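## Task

Shelf spots are labelled with a lot number on the shelf edge directly beneath them, and several spots may carry the same number. Get one cardboard box from lot 451 and one from lot 434 onto the desk so that nothing overhangs its edge. All other cardboard boxes must stay on their original shelves. A lot that is absent from the storeroom is skipped. The robot must not fall or finish leaning, or the task fails.

## Robot and tools

ROBOT. A simulated Hello Robot Stretch 3 with a single arm: a two-wheeled differential base (0.33 m long, 0.34 m wide, rounded rear), a vertical mast carrying a lift, and a telescoping arm that sticks out to the robot's right. The base pivots about the point between its wheels, 0.05 m behind the front edge. It cannot slide sideways, so to shift the gripper forward or back you drive the base. With the arm in and wrist folded, a turn sweeps a 0.28 m radius; an unfolded level wrist reaches past that. Loose objects may occasionally get nudged by outside forces.

FRAMES. Base frame: origin on the floor between the wheels, x forward, y left, z up, metres. hand_pose is reported in it, at the point where closed fingertips meet. Odometry frame: the base frame at scene start; base_odometry counts wheel rotation (slip counts as motion), heading in rad, left positive, within -3.142..3.142.

move. One action per call. Either "base" and/or "joints" (plus optional "speeds", "pace", "contact_limits"), or "servos": "reboot" on its own. All motions start together.
- base: one key only. {"translate_m": d}, a relative drive in metres, forward positive, -3 to 3. {"rotate_rad": d}, a relative spin in radians, left positive, -6.4 to 6.4. Measured from where the last reported state put the base (or from the current spot if a move was still running).
- joints: absolute targets by name, a single dict for the one arm. lift_m 0..1.1; arm_m 0..0.52 (extension); wrist_yaw_rad -1.345..4.42 (0 along the arm, positive toward the front); wrist_pitch_rad -1.57..0.451 (0 level, negative tips fingertips down); wrist_roll_rad -2.911..2.918 (0 fingers side by side); gripper_m -0.089..0.179 (larger is wider; real fingertip gap is about 0.007 less near closed, 0.025 less fully open); head_pan_rad -3.953..1.73 (0 forward, positive left, -1.57 looks along the arm); head_tilt_rad -1.53..0.419 (negative down). Done tolerances: lift/arm/gripper ±0.004, wrist yaw/roll ±0.02, pitch ±0.05, head ±0.1.
- pace: "default" or "max". speeds: per-motion top speed caps, no higher than max. Default/max: translate 0.12/0.30 m/s, rotate 0.76/1.90 rad/s, lift 0.11/0.15, arm 0.14/0.40. The base is capped at 0.10 m/s and 0.63 rad/s unless lift_m < 0.30, arm_m < 0.03 and wrist_yaw_rad > 2.54.
- contact_limits: effort thresholds (1-100) placed beside their own command. arm_m: a number (negative sense when retracting). lift_m: {"down": v, "up": v}, extra force beyond free motion; under ~12 may trip in free air; defaults are 32-47 down, 21-36 up. translate_m / rotate_rad: a wheel effort limit; without it the base has no contact stop.
- cameras: list from head_camera, nav_camera, wrist_camera, all; [] gives none. blocking: true (default) waits for rest; false returns in ~0.5 s while motion continues. A move with no action just reports state. Unknown keys make the call invalid; out-of-range values get it refused, and a refusal or unrequested stop cancels the remaining robot calls of that reply.

wait {seconds 0-10}: lets time pass, returns state. stop: brakes all running motions (status "stopped"), which may still press on contacts. zoom_image {camera, region [x0,y0,x1,y1]} in pixels, at most 504x504, from that camera's latest image. finished_scene {scene}: ends the current scene irrevocably; the goal must hold without the robot. Make no other call after ending the first scene in the same reply.

RESULTS. "move" line: done, or the worst status. base_status/joint_status: done, moving, off_target (resting short, maybe still pushing), contact_stop (that joint goes slack), time_out (14 s cap), torque_fault (wrist/head servo off; send servos reboot). on_its_own lists uncommanded behaviour; "held at" is a target, not a reading. motor_effort is % of max, positive toward higher values, with the peak in brackets; positive wheel effort drives forward. Wrist pitch peaks near 45, roll near 72. lidar_m: 12 distances, 30° sectors from straight ahead counter-clockwise (4th left, 7th back, 10th right), at 0.17 m height; "-" means nothing seen or closer than 0.15 m. wrist_depth_mm and head_depth_mm: 7x7 grids of median depth in mm. turned_by_wheels vs turned_by_imu: prefer the IMU if they differ by over 0.15 rad. base_tilt in degrees, forward/right positive, a few degrees of bias.

CAMERAS. head_camera and nav_camera move with the head. head_camera images arrive rotated; turn them 90° clockwise to view upright; nav_camera 90° counter-clockwise. Calibration (K, distortion, T_world_to_cam in base frame) is provided and roughly accurate.

GRIPPING. Command gripper_m below the object width to hold; to let go, open at least 0.05 beyond its width or fully. Readings don't confirm a grasp; re-send if the grip eases.

SAFETY. Before folding the wrist (yaw to 3.0) or unfolding, put lift between 0.32 and 0.95, pitch -0.4, roll about 0; once folded the lift may go down to 0.25. With yaw below -0.4 keep pitch at or under -0.5. Wrist and head never contact-stop, so avoid pressing them on anything. Pushing against rigid things with the gripper above ~0.45 m, or driving while holding/hooking something fixed, can tip the robot; if base_tilt shows a lean, back off. Avoid drops, releasing moving objects, slamming, and hard pushes.

Each tool is called as a command line: name --argument value for each argument, lists and objects as JSON in quotes; but a table of rows of numbers goes row by row, as --pt "numbers of a row", without its own name.

## Session

move --joints '{"head_pan_rad":-1.57,"head_tilt_rad":-0.3}'

move --joints '{"head_pan_rad":1.4,"head_tilt_rad":-0.3}' --cameras '["nav_camera","head_camera"]'

move --joints '{"head_pan_rad":-3.1,"head_tilt_rad":-0.3}' --cameras '["nav_camera","head_camera"]'

Scene clock: 1.23 s.
move: done
base_odometry: x=+0.000 y=+0.000 heading=+0.000
turned_by_wheels: +0.000
turned_by_imu: +0.000
base_tilt: forward=-0.3 right=-1.2
lidar_m: 0.73 0.72 0.85 1.53 2.66 1.26 1.01 1.12 1.81 1.62 1.39 0.83
head_depth_mm: 1809 1798 1895 2315 2433 2048 1562 / 1926 2021 2122 2088 2106 2012 1556 / 1853 1983 2136 2251 2289 1974 1543 / 1719 1947 2056 2173 2130 1911 1544 / 1586 1861 1961 1936 1826 1830 1536 / 1499 1728 1893 1995 1918 1837 1523 / 1631 1775 1866 1960 1921 1847 1511
base_status: not commanded
joint_positions: lift_m=+0.374 arm_m=+0.001 wrist_yaw_rad=+3.009 wrist_pitch_rad=-0.462 wrist_roll_rad=+0.000 gripper_m=+0.037 head_pan_rad=-1.607 head_tilt_rad=-0.301
joint_status: all done
measured_speeds: all 0
motor_effort: left_wheel=-0.6(0.7) right_wheel=+0.3(1.1) lift_m=+23.5(23.8) arm_m=-5.2(5.4) wrist_yaw_rad=-1.0(1.1) wrist_pitch_rad=+1.9(2.1) wrist_roll_rad=-0.2(0.3) gripper_m=+0.0(0.8) head_pan_rad=+3.0(5.3) head_tilt_rad=-3.3(8.6)
hand_pose: x=+0.0076 y=+0.0712 z=+0.3774 quat_wxyz=(+0.207, +0.697, +0.116, +0.676) (m; base frame)
wrist_depth_mm: - 138 - - - 855 - / - 151 - - - 969 - / - 167 925 - - 947 - / 832 769 203 807 804 800 762 / 698 675 211 656 652 661 661 / 600 601 126 573 129 577 580 / 523 544 289 354 502 513 511
pictures: head_camera (sideways), nav_camera (sideways), wrist_camera
camera_calibration:
head_camera: T_world_to_cam=[[-0.0373073, 0.247586, -0.968147, 1.27574], [0.995363, -0.0767495, -0.0579833, 0.0690661], [-0.0886606, -0.965821, -0.243574, 0.27316], [0, 0, 0, 1]] pos_world=[0.00306702, -0.0467296, 1.30564]
nav_camera: T_world_to_cam=[[0.00723794, -0.271906, 0.962297, -1.20949], [-0.99967, 0.0217501, 0.0136647, 0.0384444], [-0.0246456, -0.962078, -0.271659, 0.306922], [0, 0, 0, 1]] pos_world=[0.0547502, -0.0344218, 1.24674]
wrist_camera: T_world_to_cam=[[0.994963, -0.0965217, -0.0270514, 0.016197], [-0.0806635, -0.610724, -0.787724, 0.37395], [0.0595115, 0.785938, -0.615434, 0.342021], [0, 0, 0, 1]] pos_world=[-0.00630544, -0.0388635, 0.505499]

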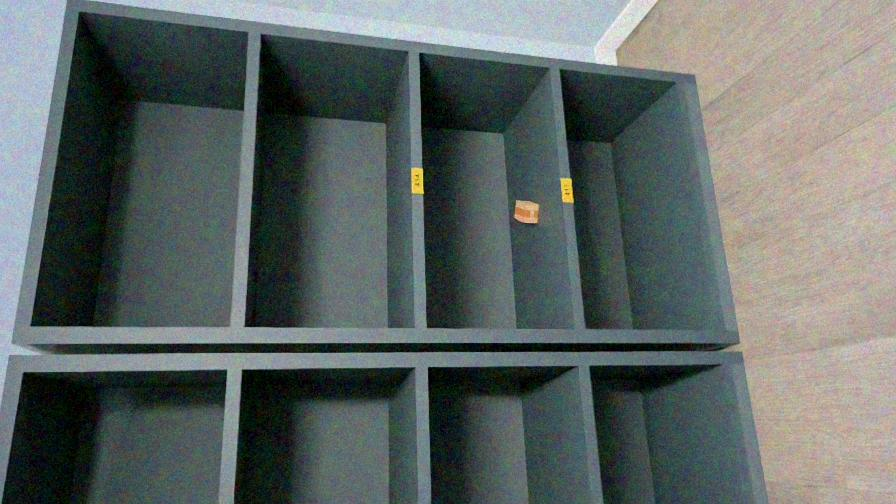

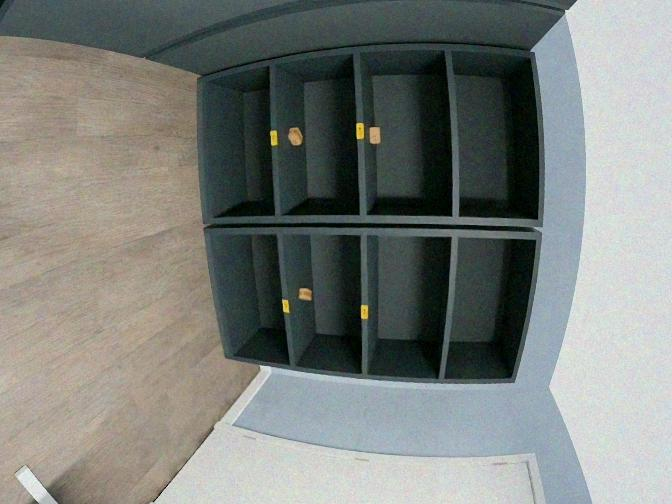

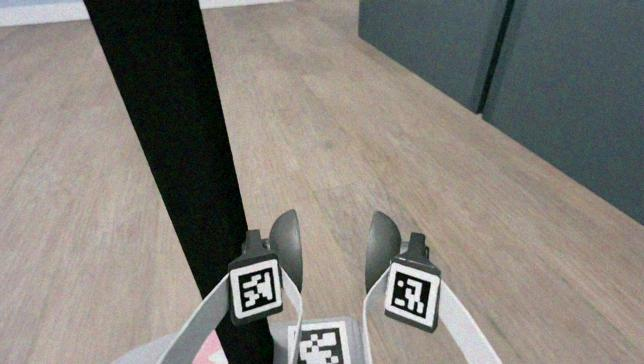

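Scene clock: 4.07 s.
move: done
base_odometry: x=+0.000 y=+0.000 heading=+0.000
turned_by_wheels: +0.000
turned_by_imu: +0.000
base_tilt: forward=-0.4 right=-1.1
lidar_m: 0.72 0.72 0.85 1.54 2.66 1.25 1.01 1.11 1.81 1.62 1.40 0.83
head_depth_mm: 927 939 957 980 995 1022 1041 / 1078 1099 1122 1141 1170 1204 1232 / 1279 1309 1351 1383 1427 1469 1449 / 2446 2576 1711 1750 1808 1844 1538 / 2413 2503 2649 2743 2804 2004 1523 / 2300 2397 2546 2604 2691 1983 1513 / 2192 2309 2410 2504 2592 1969 1521
base_status: not commanded
joint_positions: lift_m=+0.374 arm_m=+0.001 wrist_yaw_rad=+3.009 wrist_pitch_rad=-0.462 wrist_roll_rad=+0.000 gripper_m=+0.037 head_pan_rad=+1.408 head_tilt_rad=-0.301
joint_status: all done
measured_speeds: translate_m=+0.000 rotate_rad=+0.000 lift_m=+0.000 arm_m=+0.000 wrist_yaw_rad=+0.000 wrist_pitch_rad=+0.000 wrist_roll_rad=+0.000 head_pan_rad=-0.024 head_tilt_rad=+0.000
motor_effort: left_wheel=-0.1(1.0) right_wheel=+0.8(1.2) lift_m=+23.8(24.3) arm_m=-9.6(10.1) wrist_yaw_rad=-0.6(2.1) wrist_pitch_rad=+1.9(2.0) wrist_roll_rad=-0.1(0.3) gripper_m=+0.3(0.9) head_pan_rad=-3.3(5.4) head_tilt_rad=+0.3(6.0)
hand_pose: x=+0.0076 y=+0.0712 z=+0.3774 quat_wxyz=(+0.207, +0.697, +0.116, +0.676) (m; base frame)
wrist_depth_mm: - 139 - - - 859 - / - 151 - - - 976 - / - 167 931 - - 940 - / 835 763 204 815 801 798 767 / 700 664 211 666 650 677 668 / 599 601 126 574 129 579 581 / 525 533 287 353 508 509 505
pictures: head_camera (sideways), nav_camera (sideways)
camera_calibration:
head_camera: T_world_to_cam=[[0.00577554, -0.250337, -0.968141, 1.27549], [-0.97772, 0.201742, -0.0579981, 0.0810906], [0.209834, 0.946906, -0.243595, 0.271287], [0, 0, 0, 1]] pos_world=[0.0149921, 0.0460596, 1.30564]
nav_camera: T_world_to_cam=[[0.0271289, 0.270663, 0.962292, -1.2096], [0.988928, -0.147766, 0.0136821, 0.0263331], [0.145897, 0.951266, -0.271674, 0.305926], [0, 0, 0, 1]] pos_world=[-0.0378601, 0.0402676, 1.24674]

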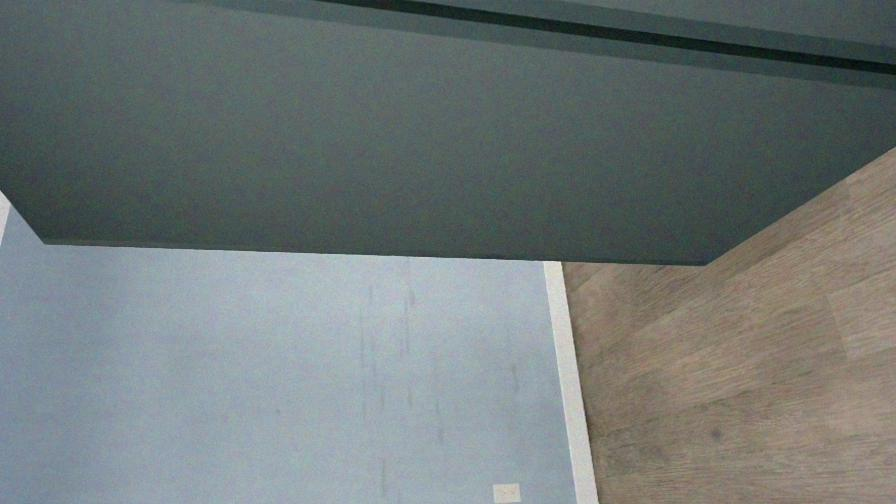

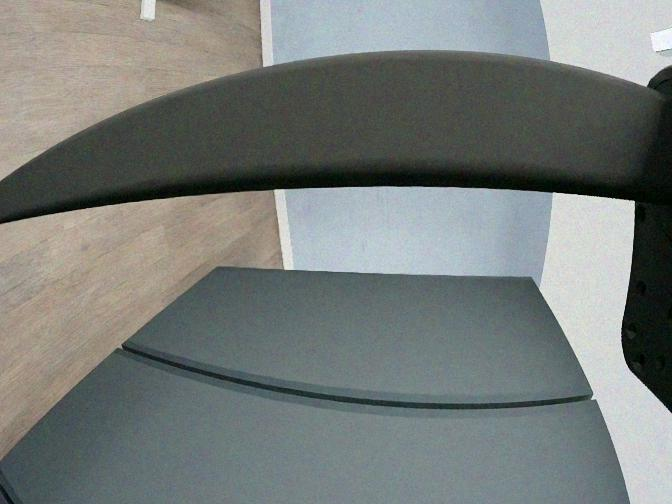

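Scene clock: 7.50 s.
move: done
base_odometry: x=+0.000 y=+0.000 heading=+0.000
turned_by_wheels: +0.000
turned_by_imu: +0.000
base_tilt: forward=-0.2 right=-1.2
lidar_m: 0.72 0.72 0.85 1.53 2.66 1.26 1.01 1.11 1.81 1.63 1.39 0.83
head_depth_mm: 1479 1563 1663 1730 1353 1075 1558 / 1455 1528 1605 1694 1337 1065 1552 / 1413 1494 1561 1661 1325 1007 1499 / 1382 1456 1523 1592 1311 997 1494 / 1351 1410 1484 1566 1297 950 1531 / 1320 1385 1442 1538 1294 943 1433 / 1296 1354 1408 1490 1525 897 1523
base_status: not commanded
joint_positions: lift_m=+0.374 arm_m=+0.001 wrist_yaw_rad=+3.009 wrist_pitch_rad=-0.462 wrist_roll_rad=+0.000 gripper_m=+0.037 head_pan_rad=-3.108 head_tilt_rad=-0.301
joint_status: all done
measured_speeds: translate_m=+0.000 rotate_rad=+0.000 lift_m=+0.000 arm_m=+0.000 wrist_yaw_rad=+0.000 wrist_pitch_rad=+0.000 wrist_roll_rad=+0.000 head_pan_rad=+0.024 head_tilt_rad=+0.000
motor_effort: left_wheel=-0.6(0.8) right_wheel=+0.6(1.1) lift_m=+24.2(24.7) arm_m=-13.0(13.4) wrist_yaw_rad=-0.3(1.6) wrist_pitch_rad=+1.9(2.1) wrist_roll_rad=-0.1(0.3) gripper_m=+0.5(1.1) head_pan_rad=+3.8(5.2) head_tilt_rad=+2.1(4.9)
hand_pose: x=+0.0076 y=+0.0712 z=+0.3774 quat_wxyz=(+0.207, +0.697, +0.116, +0.676) (m; base frame)
wrist_depth_mm: - 139 - - - 863 - / - 150 - - - 958 - / - 167 939 - - 949 - / 844 762 203 814 822 801 763 / 697 671 212 653 658 675 671 / 603 594 126 565 129 576 577 / 526 539 287 355 502 511 510
pictures: head_camera (sideways), nav_camera (sideways)
camera_calibration:
head_camera: T_world_to_cam=[[0.244417, 0.0544101, -0.968143, 1.27403], [-0.00744495, -0.99829, -0.0579839, 0.0751957], [-0.969642, 0.02138, -0.243594, 0.27849], [0, 0, 0, 1]] pos_world=[-0.0407991, -0.000207069, 1.30564]
nav_camera: T_world_to_cam=[[-0.270755, -0.0261111, 0.962294, -1.2078], [-0.0477317, 0.998767, 0.0136707, 0.0326523], [-0.961464, -0.0422305, -0.271668, 0.312628], [0, 0, 0, 1]] pos_world=[-0.0248784, -0.0509465, 1.24674]

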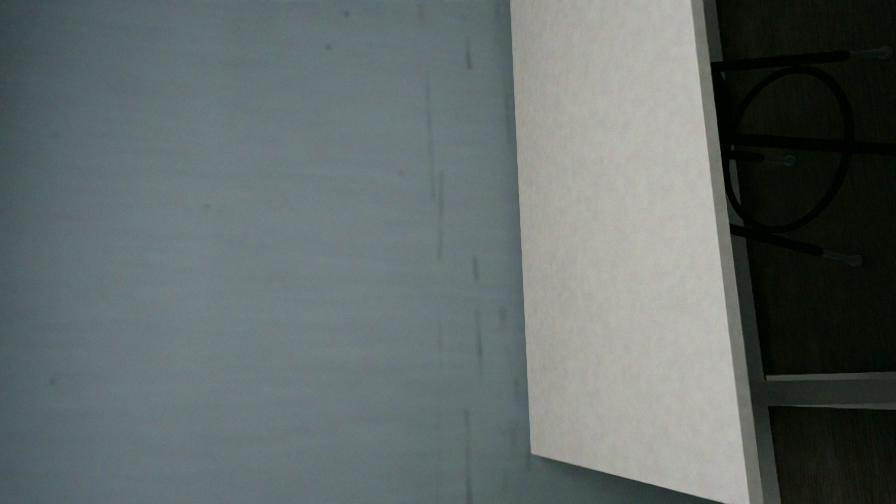

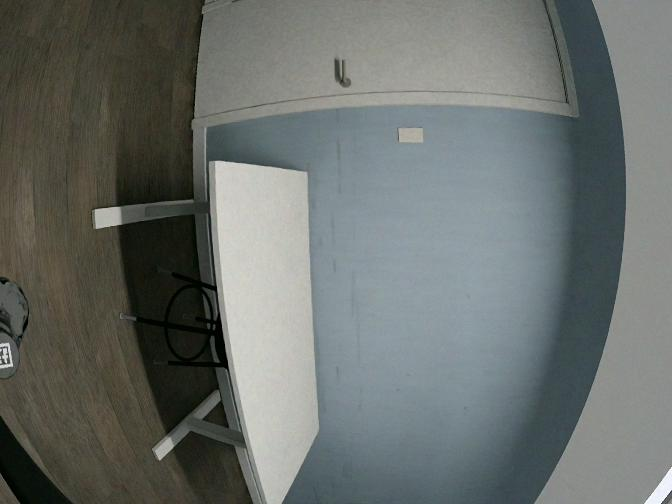

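move --joints '{"head_pan_rad":-1.35,"head_tilt_rad":-0.35}' --cameras '["nav_camera","head_camera"]'

zoom_image --camera "head_camera" --region '[350, 0, 650, 504]'

move --joints '{"head_pan_rad":0.0,"head_tilt_rad":-0.3}' --cameras '["nav_camera","head_camera"]'

Scene clock: 21.80 s.
move: done
base_odometry: x=+0.000 y=+0.000 heading=+0.000
turned_by_wheels: +0.000
turned_by_imu: +0.000
base_tilt: forward=-0.3 right=-1.1
lidar_m: 0.72 0.72 0.85 1.53 2.66 1.25 1.01 1.11 1.81 1.62 1.39 0.83
head_depth_mm: 1774 1843 1970 2109 2171 1882 1492 / 1677 1859 1969 2103 2141 1856 1485 / 1433 1527 1590 1691 1790 1831 1476 / 1782 1862 1952 2089 2111 1861 1465 / 1757 1836 1945 2072 2208 1829 1462 / 1777 1816 1949 2061 2199 1840 1451 / 1748 1802 1917 1960 1939 1836 1447
base_status: not commanded
joint_positions: lift_m=+0.374 arm_m=+0.001 wrist_yaw_rad=+3.009 wrist_pitch_rad=-0.462 wrist_roll_rad=+0.000 gripper_m=+0.037 head_pan_rad=-1.342 head_tilt_rad=-0.350
joint_status: all done
measured_speeds: translate_m=+0.000 rotate_rad=+0.000 lift_m=+0.000 arm_m=+0.000 wrist_yaw_rad=+0.000 wrist_pitch_rad=+0.000 wrist_roll_rad=+0.000 head_pan_rad=-0.024 head_tilt_rad=+0.000
motor_effort: left_wheel=-0.5(0.8) right_wheel=+0.3(1.4) lift_m=+24.9(25.4) arm_m=-12.6(13.2) wrist_yaw_rad=+0.8(1.4) wrist_pitch_rad=+1.9(2.0) wrist_roll_rad=+0.1(0.4) gripper_m=+0.7(1.0) head_pan_rad=-3.6(6.2) head_tilt_rad=-3.2(6.8)
hand_pose: x=+0.0076 y=+0.0712 z=+0.3774 quat_wxyz=(+0.207, +0.697, +0.116, +0.676) (m; base frame)
wrist_depth_mm: - 139 - - - 855 - / - 151 - - - 985 - / - 167 918 - - 939 - / 848 762 203 815 804 797 769 / 695 666 211 663 647 670 671 / 596 595 126 572 129 583 575 / 533 535 289 356 498 510 508
pictures: head_camera (sideways), nav_camera (sideways)
camera_calibration:
head_camera: T_world_to_cam=[[-0.111474, 0.274454, -0.955117, 1.25922], [0.980036, 0.189578, -0.0599074, 0.0716805], [0.164627, -0.942728, -0.290108, 0.332121], [0, 0, 0, 1]] pos_world=[0.0154453, -0.0460879, 1.30335]
nav_camera: T_world_to_cam=[[0.0887014, -0.305534, 0.948041, -1.19135], [-0.970294, -0.241581, 0.0129269, 0.0392709], [0.225079, -0.921025, -0.317886, 0.365622], [0, 0, 0, 1]] pos_world=[0.0614848, -0.0177638, 1.24517]

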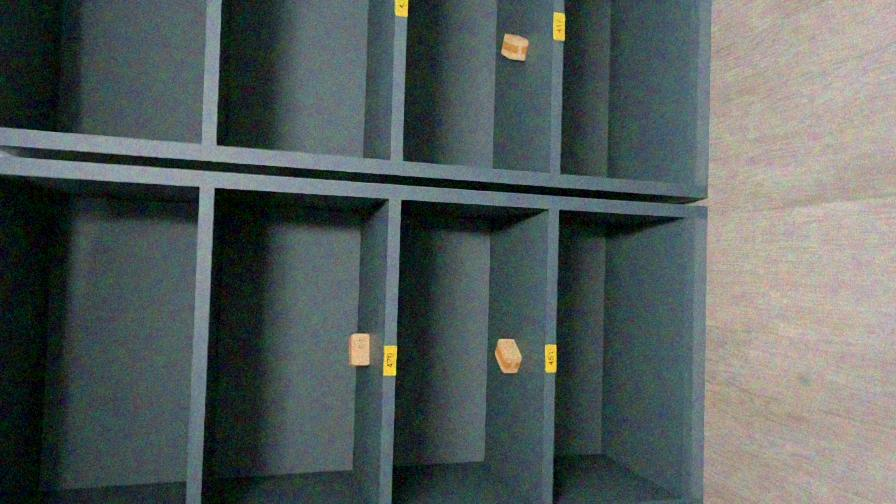

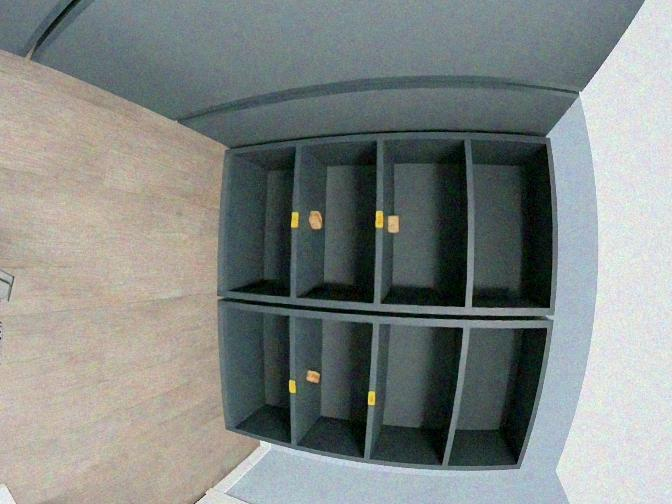

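Scaled by 1.000.

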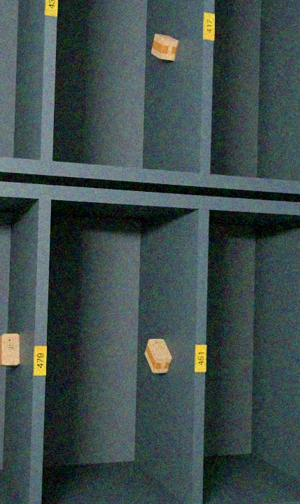

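Scene clock: 22.97 s.
move: done
base_odometry: x=+0.000 y=+0.000 heading=+0.000
turned_by_wheels: +0.000
turned_by_imu: +0.000
base_tilt: forward=-0.3 right=-1.2
lidar_m: 0.73 0.72 0.85 1.53 2.65 1.26 1.01 1.11 1.81 1.62 1.39 0.83
head_depth_mm: 658 695 736 778 827 881 946 / 646 678 717 759 802 853 912 / 636 675 704 745 779 828 879 / 617 647 678 715 758 808 862 / 602 630 663 697 737 777 827 / 589 617 646 678 716 759 803 / 576 603 631 662 699 736 780
base_status: not commanded
joint_positions: lift_m=+0.374 arm_m=+0.001 wrist_yaw_rad=+3.009 wrist_pitch_rad=-0.462 wrist_roll_rad=+0.000 gripper_m=+0.037 head_pan_rad=+0.033 head_tilt_rad=-0.303
joint_status: all done
measured_speeds: all 0
motor_effort: left_wheel=-0.4(0.8) right_wheel=+0.1(1.2) lift_m=+25.2(25.4) arm_m=-12.6(13.6) wrist_yaw_rad=-0.6(1.7) wrist_pitch_rad=+2.0(2.1) wrist_roll_rad=+0.0(0.3) gripper_m=+0.3(1.0) head_pan_rad=-2.2(5.7) head_tilt_rad=+5.6(10.4)
hand_pose: x=+0.0076 y=+0.0712 z=+0.3774 quat_wxyz=(+0.207, +0.697, +0.116, +0.676) (m; base frame)
wrist_depth_mm: - 139 - - - 852 - / - 150 - - - 968 - / - 167 933 - - 955 - / 834 767 204 807 795 796 764 / 689 666 211 654 648 675 672 / 599 598 126 572 129 584 572 / 522 537 288 352 505 509 509
pictures: head_camera (sideways), nav_camera (sideways)
camera_calibration:
head_camera: T_world_to_cam=[[-0.245651, -0.0543494, -0.967834, 1.27667], [0.00806638, 0.998278, -0.0581064, 0.0752336], [0.969325, -0.0220808, -0.244789, 0.268242], [0, 0, 0, 1]] pos_world=[0.0529949, 0.000205268, 1.30564]
nav_camera: T_world_to_cam=[[0.271968, 0.0259569, 0.961956, -1.21068], [0.0470342, -0.9988, 0.0136533, 0.0321201], [0.961156, 0.0415316, -0.272863, 0.302534], [0, 0, 0, 1]] pos_world=[0.0369743, 0.0509423, 1.24673]

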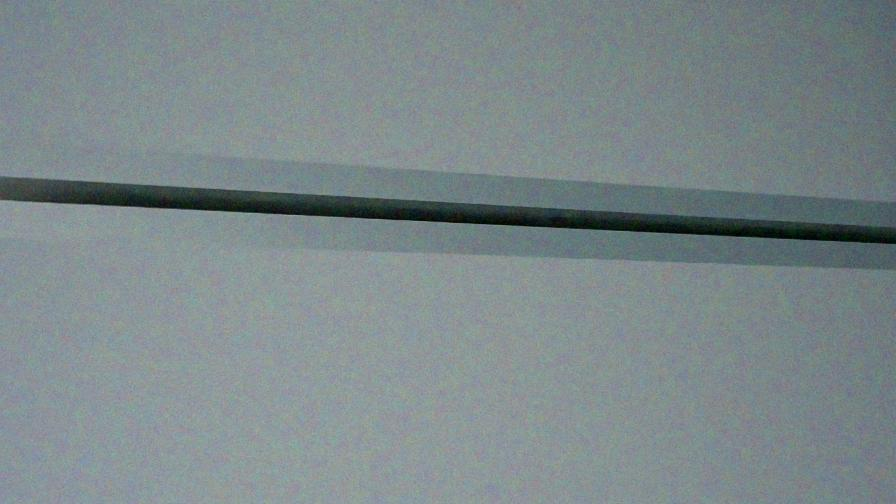

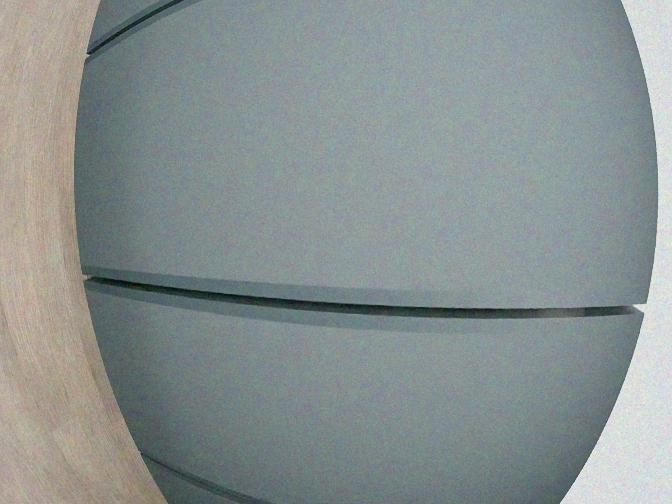

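move --joints '{"head_pan_rad":-1.62,"head_tilt_rad":-0.3}' --cameras '["head_camera"]'

zoom_image --camera "head_camera" --region '[360, 130, 600, 290]'

Scene clock: 36.63 s.
move: done
base_odometry: x=+0.000 y=+0.000 heading=+0.000
turned_by_wheels: +0.000
turned_by_imu: +0.000
base_tilt: forward=-0.4 right=-1.3
lidar_m: 0.73 0.72 0.85 1.53 2.66 1.26 1.01 1.11 1.81 1.63 1.39 0.83
head_depth_mm: 2063 1816 2233 2320 2470 2027 1570 / 1945 2002 2052 2058 2041 2006 1556 / 1853 2035 2153 2251 2292 1999 1551 / 1824 1951 2060 2185 2143 1911 1536 / 1598 1886 2002 2078 1961 1851 1533 / 1493 1626 1840 1666 1793 1788 1519 / 1632 1779 1878 1940 1921 1857 1528
base_status: not commanded
joint_positions: lift_m=+0.374 arm_m=+0.001 wrist_yaw_rad=+3.009 wrist_pitch_rad=-0.462 wrist_roll_rad=+0.000 gripper_m=+0.037 head_pan_rad=-1.628 head_tilt_rad=-0.300
joint_status: all done
measured_speeds: translate_m=+0.000 rotate_rad=+0.000 lift_m=+0.000 arm_m=+0.000 wrist_yaw_rad=+0.000 wrist_pitch_rad=+0.000 wrist_roll_rad=+0.000 head_pan_rad=+0.024 head_tilt_rad=+0.000
motor_effort: left_wheel=-0.5(0.7) right_wheel=+0.4(1.1) lift_m=+26.0(26.3) arm_m=-12.3(13.3) wrist_yaw_rad=-1.2(1.7) wrist_pitch_rad=+1.9(2.0) wrist_roll_rad=-0.1(0.3) gripper_m=+0.2(0.9) head_pan_rad=+3.1(4.5) head_tilt_rad=+4.7(10.4)
hand_pose: x=+0.0076 y=+0.0712 z=+0.3774 quat_wxyz=(+0.207, +0.697, +0.116, +0.676) (m; base frame)
wrist_depth_mm: - 138 - - - 859 - / - 151 - - - 978 - / - 167 924 - - 952 - / 823 764 203 804 789 798 771 / 705 672 212 660 665 674 669 / 610 598 126 569 129 584 574 / 529 534 289 356 499 518 510
pictures: head_camera (sideways)
camera_calibration:
head_camera: T_world_to_cam=[[-0.0321561, 0.246843, -0.968522, 1.27622], [0.993484, -0.0981111, -0.0579901, 0.069035], [-0.109337, -0.964076, -0.24208, 0.27136], [0, 0, 0, 1]] pos_world=[0.00212295, -0.0466426, 1.30574]

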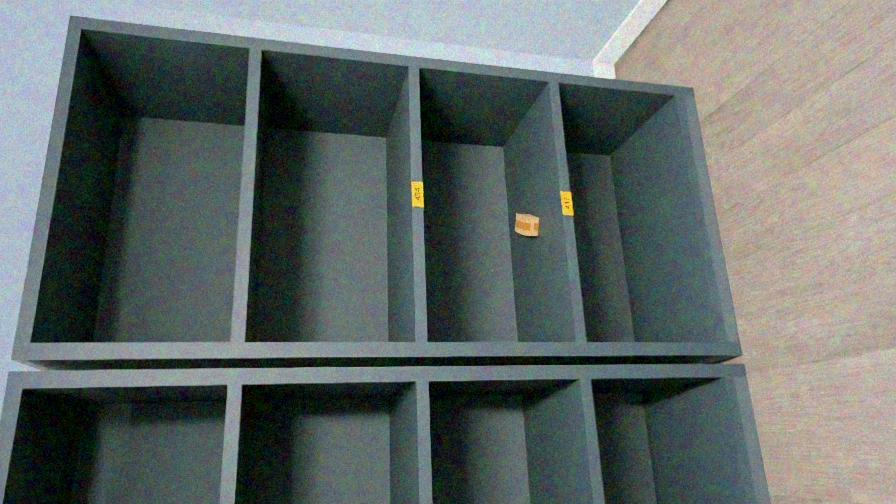

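Scaled by 2.100 from the camera's 896x504 image, which has a finer 1280x720 frame.

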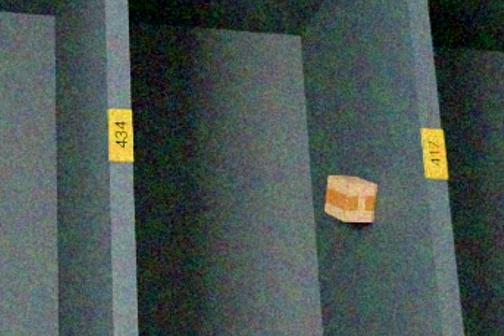

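move --joints '{"lift_m":0.28,"head_pan_rad":-0.3}' --base '{"rotate_rad":-1.13}' --pace "max" --cameras '["nav_camera","head_camera"]'

move --joints '{"head_pan_rad":-1.6}' --base '{"translate_m":0.865}' --pace "max" --cameras '[]'

move --base '{"rotate_rad":1.385}' --joints '{"head_tilt_rad":-0.55,"lift_m":0.7}' --pace "max" --cameras '["nav_camera","head_camera"]'

Scene clock: 95.13 s.
move: done
base_odometry: x=+0.000 y=+0.000 heading=-1.130
turned_by_wheels: -1.130
turned_by_imu: -1.108
base_tilt: forward=-0.4 right=-1.1
lidar_m: 1.57 0.86 0.73 0.72 0.82 1.36 2.66 1.26 1.01 1.11 1.74 1.63
head_depth_mm: 1808 1935 2030 2141 2201 1924 1562 / 1681 1894 2012 2142 2173 1914 1560 / 1559 1852 1994 2080 2171 1904 1543 / 1541 1836 1850 1671 1756 1819 1548 / 1604 1845 1953 2038 2097 1877 1544 / 1614 1808 1929 2039 2095 1868 1526 / 1646 1811 1900 2010 2038 1847 1525
base_status: done
joint_positions: lift_m=+0.280 arm_m=+0.001 wrist_yaw_rad=+3.009 wrist_pitch_rad=-0.463 wrist_roll_rad=+0.000 gripper_m=+0.037 head_pan_rad=-0.294 head_tilt_rad=-0.300
joint_status: all done
measured_speeds: all 0
motor_effort: left_wheel=+5.9(14.7) right_wheel=-9.6(14.5) lift_m=+30.3(31.0) arm_m=-12.3(13.3) wrist_yaw_rad=-0.8(1.7) wrist_pitch_rad=+2.1(2.2) wrist_roll_rad=+0.0(0.3) gripper_m=+0.5(1.0) head_pan_rad=-3.0(6.2) head_tilt_rad=+4.0(5.2)
hand_pose: x=+0.0076 y=+0.0711 z=+0.2828 quat_wxyz=(+0.208, +0.697, +0.117, +0.676) (m; base frame)
wrist_depth_mm: - 139 - - - - - / - 151 161 - - - - / 838 167 209 777 776 764 755 / 678 627 204 659 652 653 640 / 569 559 212 534 536 541 542 / 490 297 126 285 128 473 470 / 263 267 246 257 399 415 413
pictures: head_camera (sideways), nav_camera (sideways)
camera_calibration:
head_camera: T_world_to_cam=[[-0.247513, 0.0265366, -0.968521, 1.27755], [0.327962, 0.94291, -0.0579785, 0.0731384], [0.91169, -0.331989, -0.242086, 0.265071], [0, 0, 0, 1]] pos_world=[0.0505614, -0.0148641, 1.30574]
nav_camera: T_world_to_cam=[[0.263341, -0.0618739, 0.962717, -1.21164], [-0.275847, -0.961104, 0.0136848, 0.0340378], [0.924424, -0.269166, -0.270166, 0.299266], [0, 0, 0, 1]] pos_world=[0.0518148, 0.0382973, 1.24685]

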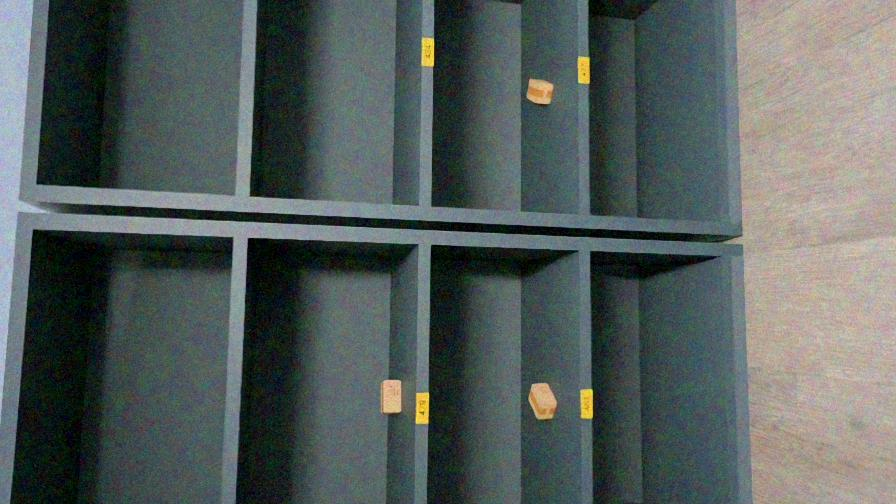

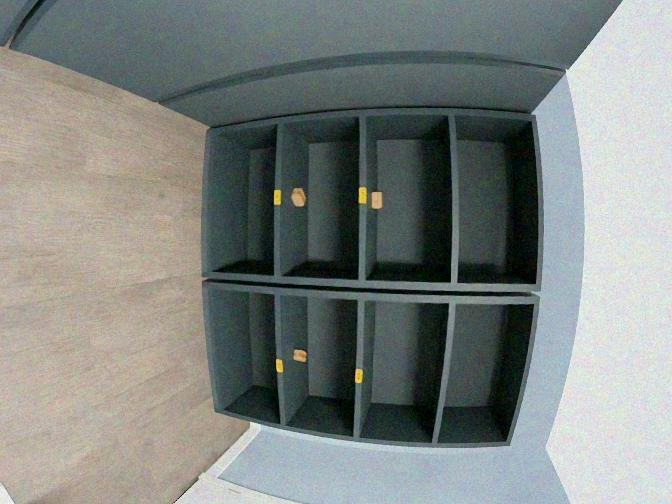

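Scene clock: 99.37 s.
move: done
base_odometry: x=+0.369 y=-0.782 heading=-1.130
turned_by_wheels: +0.000
turned_by_imu: +0.000
base_tilt: forward=-0.4 right=-1.2
lidar_m: 1.02 0.64 0.54 0.54 0.61 1.01 3.46 1.55 1.53 1.72 1.46 0.86
head_depth_mm: 1454 1512 1579 1638 1735 1817 1567 / 1478 1531 1611 1697 1752 1848 1549 / 1502 1572 1642 1727 1806 1874 1556 / 1519 1587 1657 1752 1851 1903 1534 / 1555 1632 1698 1802 1889 1951 1538 / 1604 1677 1768 1844 1948 1980 1536 / 1620 1714 1796 1869 1949 1754 1510
base_status: done
joint_positions: lift_m=+0.280 arm_m=+0.001 wrist_yaw_rad=+3.009 wrist_pitch_rad=-0.463 wrist_roll_rad=+0.000 gripper_m=+0.037 head_pan_rad=-1.600 head_tilt_rad=-0.300
joint_status: all done
measured_speeds: all 0
motor_effort: left_wheel=+0.1(15.9) right_wheel=+5.2(10.9) lift_m=+23.5(30.8) arm_m=-10.3(13.0) wrist_yaw_rad=+0.5(1.5) wrist_pitch_rad=+2.0(2.2) wrist_roll_rad=+0.1(0.4) gripper_m=+0.2(1.0) head_pan_rad=+3.0(5.0) head_tilt_rad=+3.9(4.8)
hand_pose: x=+0.0076 y=+0.0711 z=+0.2828 quat_wxyz=(+0.208, +0.697, +0.117, +0.676) (m; base frame)
wrist_depth_mm: 615 139 - - - - 497 / 670 151 161 - - - 545 / 764 167 176 - - - 592 / 658 626 204 650 644 628 624 / 569 562 212 537 533 546 542 / 492 296 126 287 129 473 467 / 261 267 246 257 400 414 414
pictures: none
No camera images: "cameras" was empty.

Scene clock: 102.97 s.
move: done
base_odometry: x=+0.369 y=-0.782 heading=+0.255
turned_by_wheels: +1.385
turned_by_imu: +1.362
base_tilt: forward=-0.3 right=-1.2
lidar_m: 0.54 0.56 0.78 2.28 1.97 1.53 1.73 1.51 0.86 1.23 0.74 0.56
head_depth_mm: 960 1002 931 911 995 1097 1240 / 1012 1103 1068 1276 1159 1316 1227 / 1011 1102 1054 1343 1163 1411 1236 / 1008 1100 1033 1348 1152 1402 1231 / 1007 1098 959 1337 1144 1387 1227 / 1005 1100 1009 1336 1136 1387 1223 / 1006 1091 987 1317 1132 1336 1224
base_status: done
joint_positions: lift_m=+0.700 arm_m=+0.001 wrist_yaw_rad=+3.009 wrist_pitch_rad=-0.463 wrist_roll_rad=+0.000 gripper_m=+0.037 head_pan_rad=-1.600 head_tilt_rad=-0.550
joint_status: all done
measured_speeds: all 0
motor_effort: left_wheel=-6.9(13.6) right_wheel=+8.5(13.0) lift_m=+28.2(34.7) arm_m=-12.3(13.3) wrist_yaw_rad=-0.3(1.9) wrist_pitch_rad=+2.1(2.3) wrist_roll_rad=-0.2(0.3) gripper_m=+0.8(1.1) head_pan_rad=+2.6(4.0) head_tilt_rad=-4.2(5.7)
hand_pose: x=+0.0076 y=+0.0710 z=+0.7026 quat_wxyz=(+0.208, +0.697, +0.117, +0.676) (m; base frame)
wrist_depth_mm: - 138 - - - - - / - 151 - - - - - / - 167 - - - - - / - - 203 - - - - / - - 212 - - - - / 991 992 126 945 129 967 - / 865 869 288 849 834 835 -
pictures: head_camera (sideways), nav_camera (sideways)
camera_calibration:
head_camera: T_world_to_cam=[[-0.0323997, 0.478137, -0.877688, 1.15766], [0.996327, -0.0541864, -0.0662983, 0.0798639], [-0.0792584, -0.876612, -0.474625, 0.573717], [0, 0, 0, 1]] pos_world=[0.00340909, -0.0462638, 1.29366]
nav_camera: T_world_to_cam=[[0.00241552, -0.500446, 0.865765, -1.0835], [-0.999883, 0.0118768, 0.00965499, 0.0436609], [-0.0151143, -0.865687, -0.500358, 0.604488], [0, 0, 0, 1]] pos_world=[0.0554094, -0.019456, 1.2401]

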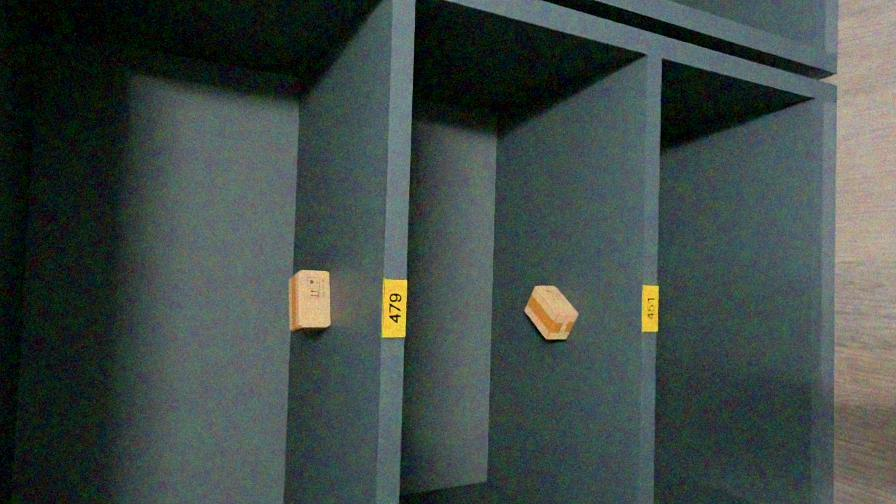

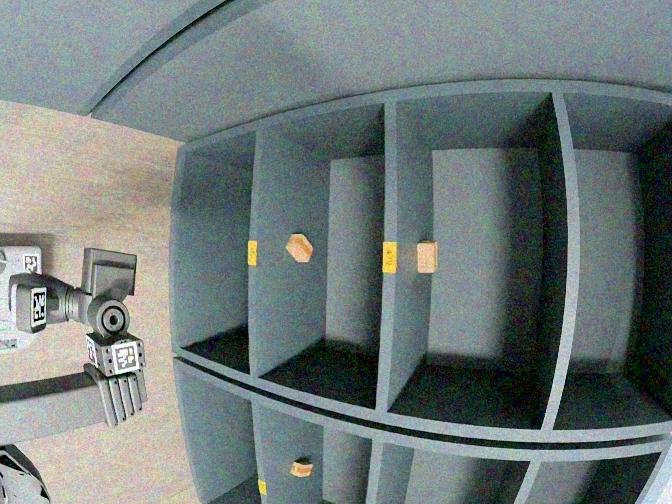

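zoom_image --camera "head_camera" --region '[480, 240, 680, 380]'

Scaled by 2.520 from the camera's 896x504 image, which has a finer 1280x720 frame.

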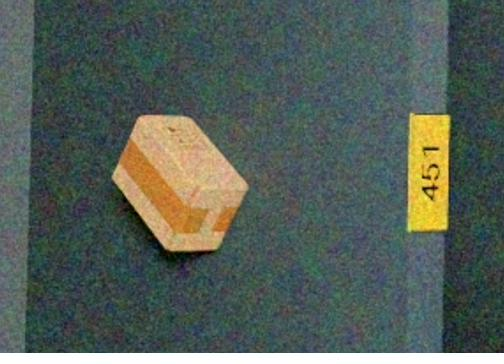

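move --base '{"rotate_rad":0.035}' --joints '{"wrist_yaw_rad":0.75,"wrist_pitch_rad":-0.4,"gripper_m":0.15,"lift_m":0.72}' --pace "max"

Scene clock: 148.43 s.
move: done
base_odometry: x=+0.369 y=-0.782 heading=+0.289
turned_by_wheels: +0.035
turned_by_imu: +0.034
base_tilt: forward=-0.4 right=-1.2
lidar_m: 0.54 0.57 0.81 3.47 2.06 1.53 1.73 1.51 0.86 1.23 0.72 0.55
head_depth_mm: 1003 1068 1002 983 1024 1089 1220 / 1005 1096 1069 1316 1180 1331 1230 / 1008 1096 1057 1340 1171 1403 1243 / 1007 1098 965 1350 1159 1396 1232 / 1011 1103 1012 1351 1137 1399 1222 / 1012 1105 1004 1341 1137 1383 1224 / 1019 1108 988 1308 1130 1329 1231
base_status: done
joint_positions: lift_m=+0.720 arm_m=+0.001 wrist_yaw_rad=+0.753 wrist_pitch_rad=-0.419 wrist_roll_rad=+0.000 gripper_m=+0.150 head_pan_rad=-1.600 head_tilt_rad=-0.550
joint_status: all done
measured_speeds: all 0
motor_effort: left_wheel=-8.4(11.9) right_wheel=+7.9(11.3) lift_m=+31.4(32.9) arm_m=-10.5(11.4) wrist_yaw_rad=-3.5(9.2) wrist_pitch_rad=+3.1(5.7) wrist_roll_rad=+0.1(0.3) gripper_m=+0.8(82.0) head_pan_rad=+3.5(3.8) head_tilt_rad=-3.2(4.1)
hand_pose: x=+0.1319 y=-0.3092 z=+0.7323 quat_wxyz=(+0.698, +0.391, -0.589, +0.117) (m; base frame)
wrist_depth_mm: - 426 458 - - 901 - / - 448 - - - - - / - 467 - - - - - / - - 553 - - - - / - 146 622 - - - - / - 126 698 - 987 124 - / - 118 797 905 897 819 111
pictures: head_camera (sideways), nav_camera (sideways), wrist_camera
camera_calibration:
head_camera: T_world_to_cam=[[-0.0323997, 0.478137, -0.877688, 1.15766], [0.996327, -0.0541864, -0.0662983, 0.0798639], [-0.0792584, -0.876612, -0.474625, 0.573717], [0, 0, 0, 1]] pos_world=[0.00340909, -0.0462638, 1.29366]
nav_camera: T_world_to_cam=[[0.00241552, -0.500446, 0.865765, -1.0835], [-0.999883, 0.0118768, 0.00965499, 0.0436609], [-0.0151143, -0.865687, -0.500358, 0.604488], [0, 0, 0, 1]] pos_world=[0.0554094, -0.019456, 1.2401]
wrist_camera: T_world_to_cam=[[-0.703656, -0.710083, -0.0255146, -0.101473], [-0.398695, 0.424301, -0.813026, 0.811766], [0.588141, -0.561918, -0.581668, 0.340864], [0, 0, 0, 1]] pos_world=[0.0517691, -0.224949, 0.855667]

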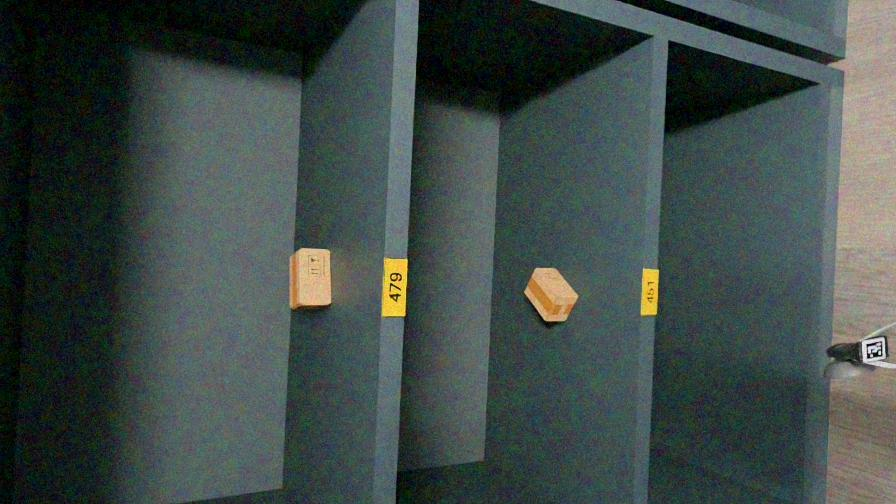

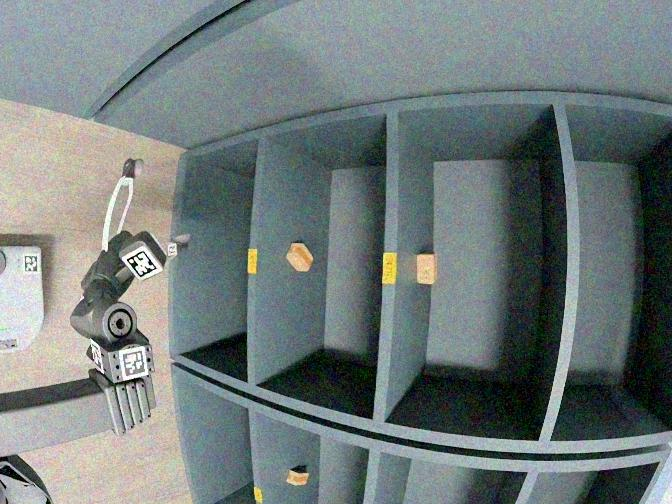

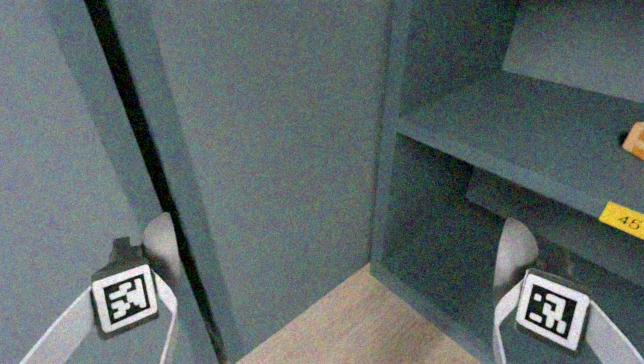

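move --base '{"rotate_rad":1.035}' --pace "max" --cameras '[]'

move --base '{"translate_m":-0.29}' --pace "max" --cameras '[]'

move --base '{"rotate_rad":-1.035}' --pace "max"

Scene clock: 169.63 s.
move: done
base_odometry: x=+0.369 y=-0.782 heading=+1.324
turned_by_wheels: +1.035
turned_by_imu: +1.018
base_tilt: forward=-0.5 right=-1.3
lidar_m: 0.79 2.43 1.68 1.53 1.75 1.52 0.86 1.23 0.74 0.55 0.54 0.56
head_depth_mm: 591 661 747 861 1017 1141 1222 / 553 612 687 785 912 1087 1242 / 519 572 636 721 825 964 1163 / 501 545 601 673 765 871 1045 / 464 505 553 616 691 786 897 / 440 477 521 575 639 720 812 / 419 452 493 538 594 666 755
base_status: done
joint_positions: lift_m=+0.720 arm_m=+0.001 wrist_yaw_rad=+0.753 wrist_pitch_rad=-0.419 wrist_roll_rad=+0.000 gripper_m=+0.150 head_pan_rad=-1.600 head_tilt_rad=-0.550
joint_status: not commanded
measured_speeds: all 0
motor_effort: left_wheel=-7.7(12.7) right_wheel=+8.2(13.3) lift_m=+30.3(31.1) arm_m=-11.4(11.6) wrist_yaw_rad=-3.6(4.0) wrist_pitch_rad=+3.1(3.2) wrist_roll_rad=-0.3(0.3) gripper_m=+0.3(1.0) head_pan_rad=+3.1(3.6) head_tilt_rad=-2.6(3.7)
hand_pose: x=+0.1318 y=-0.3093 z=+0.7323 quat_wxyz=(+0.698, +0.391, -0.589, +0.117) (m; base frame)
wrist_depth_mm: - - - - - - - / - - - - - - - / - - - - - - - / - - - - - - - / 698 146 - - - 140 - / - 126 - - - 124 115 / 861 129 - - - - 111
pictures: none
No camera images: "cameras" was empty.

Scene clock: 173.50 s.
move: done
base_odometry: x=+0.299 y=-1.063 heading=+1.324
turned_by_wheels: +0.000
turned_by_imu: +0.000
base_tilt: forward=-0.4 right=-1.3
lidar_m: 0.99 3.72 1.59 1.57 1.60 1.28 0.57 0.98 0.83 0.69 0.67 0.70
head_depth_mm: 671 749 849 749 1097 926 1129 / 659 717 779 877 1034 979 1209 / 659 726 808 887 994 1133 1213 / 624 681 752 841 954 1101 1232 / 590 641 704 781 878 997 1137 / 559 606 662 729 813 918 1032 / 531 573 623 683 757 864 979
base_status: done
joint_positions: lift_m=+0.720 arm_m=+0.001 wrist_yaw_rad=+0.753 wrist_pitch_rad=-0.419 wrist_roll_rad=+0.000 gripper_m=+0.150 head_pan_rad=-1.600 head_tilt_rad=-0.550
joint_status: not commanded
measured_speeds: all 0
motor_effort: left_wheel=-7.5(12.4) right_wheel=-1.8(11.4) lift_m=+29.7(30.8) arm_m=-12.5(13.5) wrist_yaw_rad=-2.7(4.1) wrist_pitch_rad=+3.2(3.3) wrist_roll_rad=+0.0(0.3) gripper_m=+0.6(1.2) head_pan_rad=+2.7(3.6) head_tilt_rad=-1.8(3.5)
hand_pose: x=+0.1318 y=-0.3093 z=+0.7323 quat_wxyz=(+0.698, +0.391, -0.589, +0.117) (m; base frame)
wrist_depth_mm: - - - - - 381 358 / - - - - - 411 384 / - - - - - 444 413 / - - - - 525 465 447 / - 146 - - 588 140 - / - 126 - - 682 124 - / 862 871 905 866 789 - 111
pictures: none
No camera images: "cameras" was empty.

Scene clock: 176.10 s.
move: done
base_odometry: x=+0.299 y=-1.063 heading=+0.289
turned_by_wheels: -1.035
turned_by_imu: -1.019
base_tilt: forward=-0.4 right=-1.3
lidar_m: 0.67 0.71 1.01 3.71 1.57 1.59 1.59 1.28 0.57 0.98 0.81 0.69
head_depth_mm: 731 708 688 627 646 720 831 / 794 863 911 658 936 861 833 / 795 868 920 650 1117 915 1116 / 795 866 926 644 1127 908 1133 / 796 870 928 637 1135 899 1108 / 800 870 921 630 1139 894 1100 / 800 873 922 624 1130 888 1118
base_status: done
joint_positions: lift_m=+0.720 arm_m=+0.001 wrist_yaw_rad=+0.753 wrist_pitch_rad=-0.419 wrist_roll_rad=+0.000 gripper_m=+0.150 head_pan_rad=-1.600 head_tilt_rad=-0.550
joint_status: not commanded
measured_speeds: all 0
motor_effort: left_wheel=+7.1(11.8) right_wheel=-9.5(14.0) lift_m=+29.7(30.3) arm_m=-12.5(13.5) wrist_yaw_rad=-3.9(4.2) wrist_pitch_rad=+3.1(3.3) wrist_roll_rad=+0.1(0.3) gripper_m=+0.8(1.1) head_pan_rad=+2.7(3.8) head_tilt_rad=-2.3(2.6)
hand_pose: x=+0.1318 y=-0.3093 z=+0.7323 quat_wxyz=(+0.698, +0.391, -0.589, +0.117) (m; base frame)
wrist_depth_mm: 460 - - - 816 - - / 466 - - - - - - / - - - - - 519 - / - - - - - 511 - / - 146 - - - 140 - / 573 125 - - - 124 - / - 122 893 873 - - 111
pictures: head_camera (sideways), nav_camera (sideways), wrist_camera
camera_calibration:
head_camera: T_world_to_cam=[[-0.0323997, 0.478137, -0.877688, 1.15766], [0.996327, -0.0541864, -0.0662983, 0.0798639], [-0.0792584, -0.876612, -0.474625, 0.573717], [0, 0, 0, 1]] pos_world=[0.00340909, -0.0462638, 1.29366]
nav_camera: T_world_to_cam=[[0.00241552, -0.500446, 0.865765, -1.0835], [-0.999883, 0.0118768, 0.00965499, 0.0436609], [-0.0151143, -0.865687, -0.500358, 0.604488], [0, 0, 0, 1]] pos_world=[0.0554094, -0.019456, 1.2401]
wrist_camera: T_world_to_cam=[[-0.704088, -0.709655, -0.0255185, -0.10135], [-0.398415, 0.424526, -0.813046, 0.811819], [0.587815, -0.562288, -0.581641, 0.340774], [0, 0, 0, 1]] pos_world=[0.0517696, -0.224949, 0.855667]

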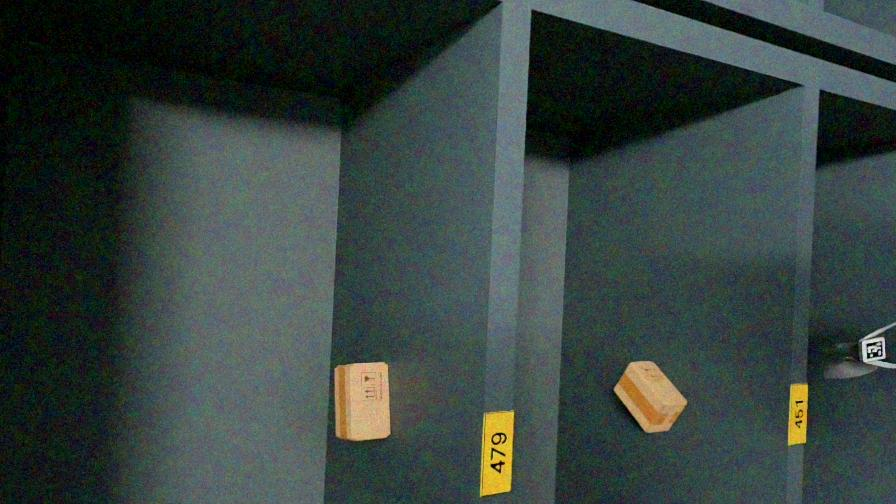

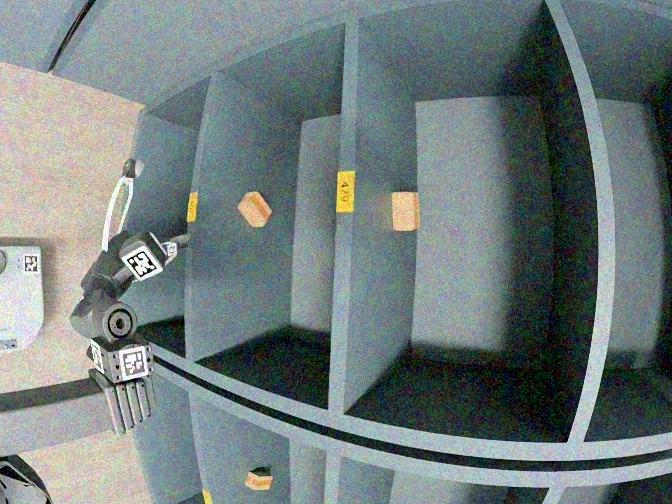

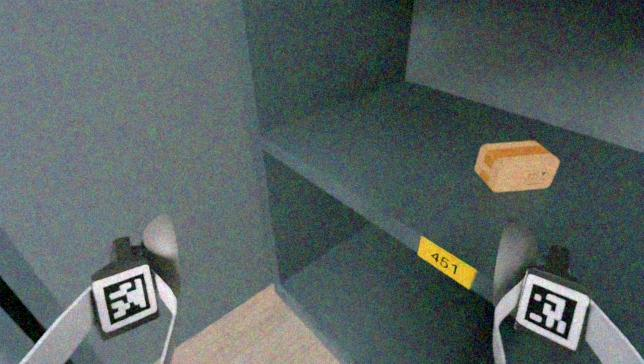

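move --joints '{"lift_m":0.65,"arm_m":0.425}'

Scene clock: 196.37 s.
move: done
base_odometry: x=+0.299 y=-1.063 heading=+0.289
turned_by_wheels: +0.000
turned_by_imu: +0.000
base_tilt: forward=-0.4 right=-1.2
lidar_m: 0.67 0.71 1.01 3.72 1.57 1.59 1.59 1.28 0.57 0.98 0.81 0.69
head_depth_mm: 730 708 687 626 645 718 828 / 792 862 908 654 939 850 458 / 795 866 926 650 682 550 801 / 798 865 926 643 683 880 1135 / 796 866 928 637 1099 875 1124 / 796 871 917 630 1134 893 1124 / 800 872 922 623 1129 892 1121
base_status: not commanded
joint_positions: lift_m=+0.650 arm_m=+0.425 wrist_yaw_rad=+0.753 wrist_pitch_rad=-0.419 wrist_roll_rad=+0.000 gripper_m=+0.150 head_pan_rad=-1.600 head_tilt_rad=-0.550
joint_status: all done
measured_speeds: all 0
motor_effort: left_wheel=+7.0(7.4) right_wheel=-9.7(10.2) lift_m=+23.8(27.2) arm_m=+12.2(15.2) wrist_yaw_rad=-1.6(4.3) wrist_pitch_rad=+3.2(3.2) wrist_roll_rad=+0.1(0.3) gripper_m=+0.7(1.1) head_pan_rad=+2.7(3.3) head_tilt_rad=+0.1(2.1)
hand_pose: x=+0.1318 y=-0.7337 z=+0.6624 quat_wxyz=(+0.698, +0.391, -0.589, +0.117) (m; base frame)
wrist_depth_mm: - - - - - 306 260 / - - - - - 318 273 / - - - - - 328 284 / - - - - - 339 300 / - 146 - - - 142 314 / 314 126 295 241 301 137 288 / 112 253 251 223 261 253 114
pictures: head_camera (sideways), nav_camera (sideways), wrist_camera
camera_calibration:
head_camera: T_world_to_cam=[[-0.0323997, 0.478137, -0.877688, 1.15766], [0.996327, -0.0541864, -0.0662983, 0.0798639], [-0.0792584, -0.876612, -0.474625, 0.573717], [0, 0, 0, 1]] pos_world=[0.00340909, -0.0462638, 1.29366]
nav_camera: T_world_to_cam=[[0.00241552, -0.500446, 0.865765, -1.0835], [-0.999883, 0.0118768, 0.00965499, 0.0436609], [-0.0151143, -0.865687, -0.500358, 0.604488], [0, 0, 0, 1]] pos_world=[0.0554094, -0.019456, 1.2401]
wrist_camera: T_world_to_cam=[[-0.704053, -0.709691, -0.0254603, -0.404385], [-0.398277, 0.424288, -0.813237, 0.935063], [0.587949, -0.562422, -0.581375, 0.0611209], [0, 0, 0, 1]] pos_world=[0.0517693, -0.649349, 0.785667]

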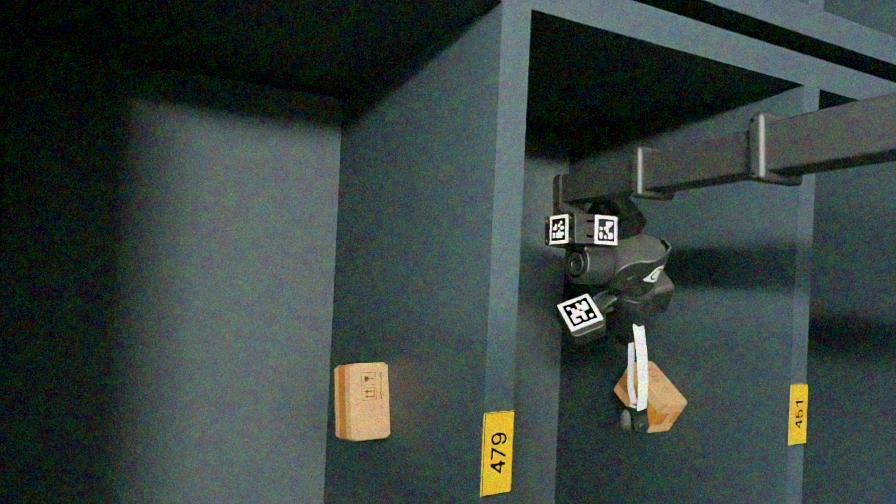

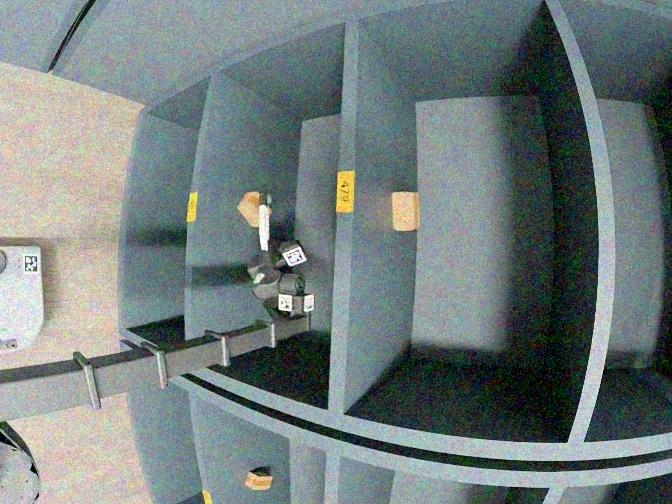

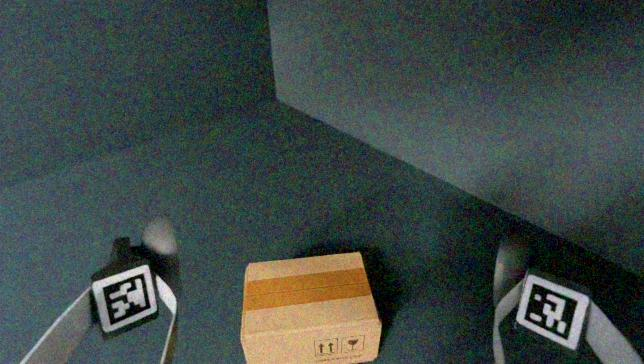

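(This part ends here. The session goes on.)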